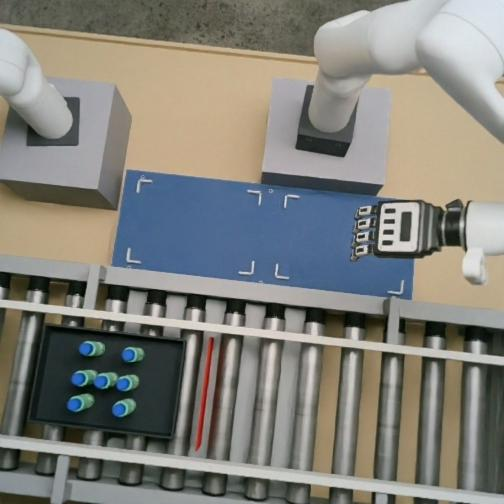

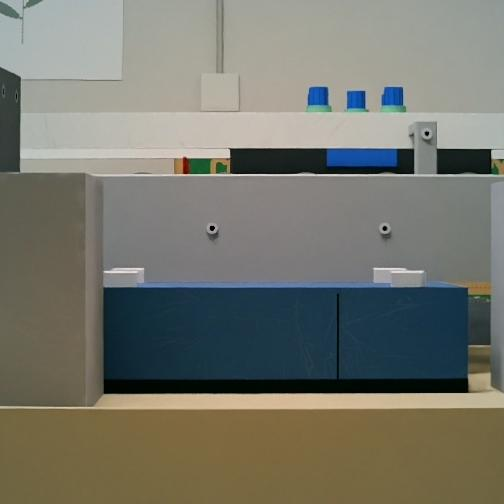

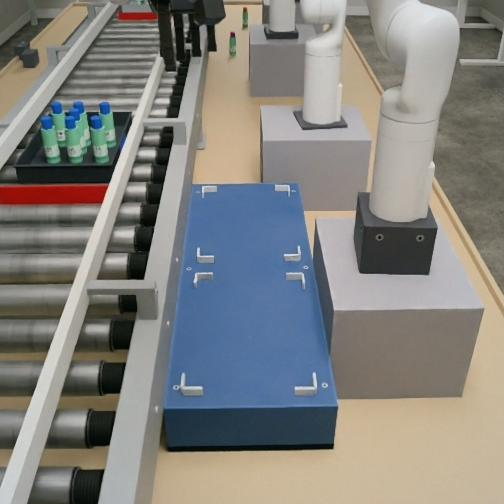

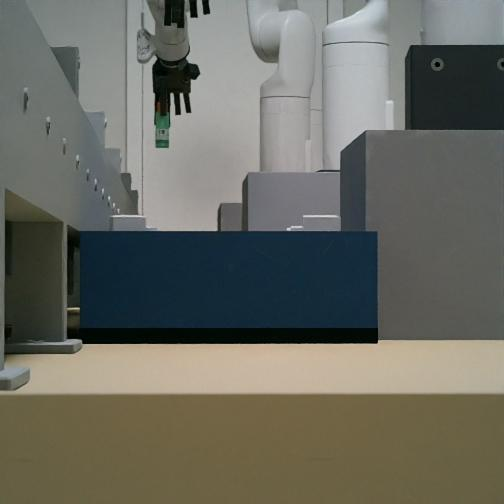

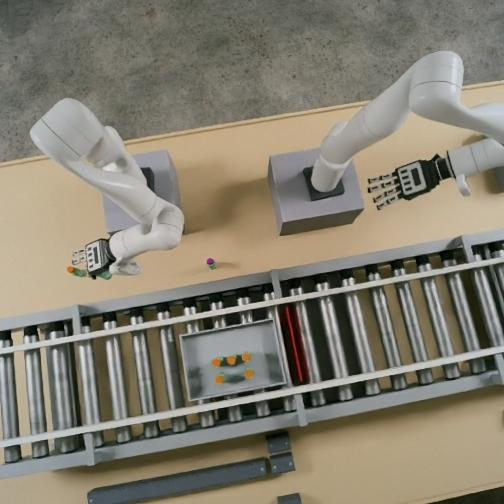

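Scaled by 1.248 from the camera's image (finer frame: 720x720).

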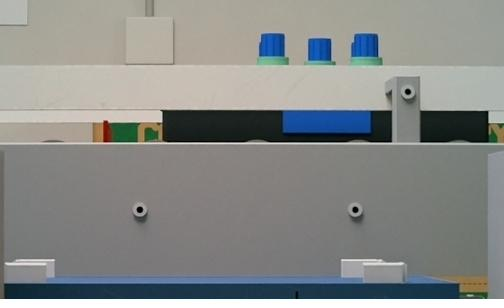

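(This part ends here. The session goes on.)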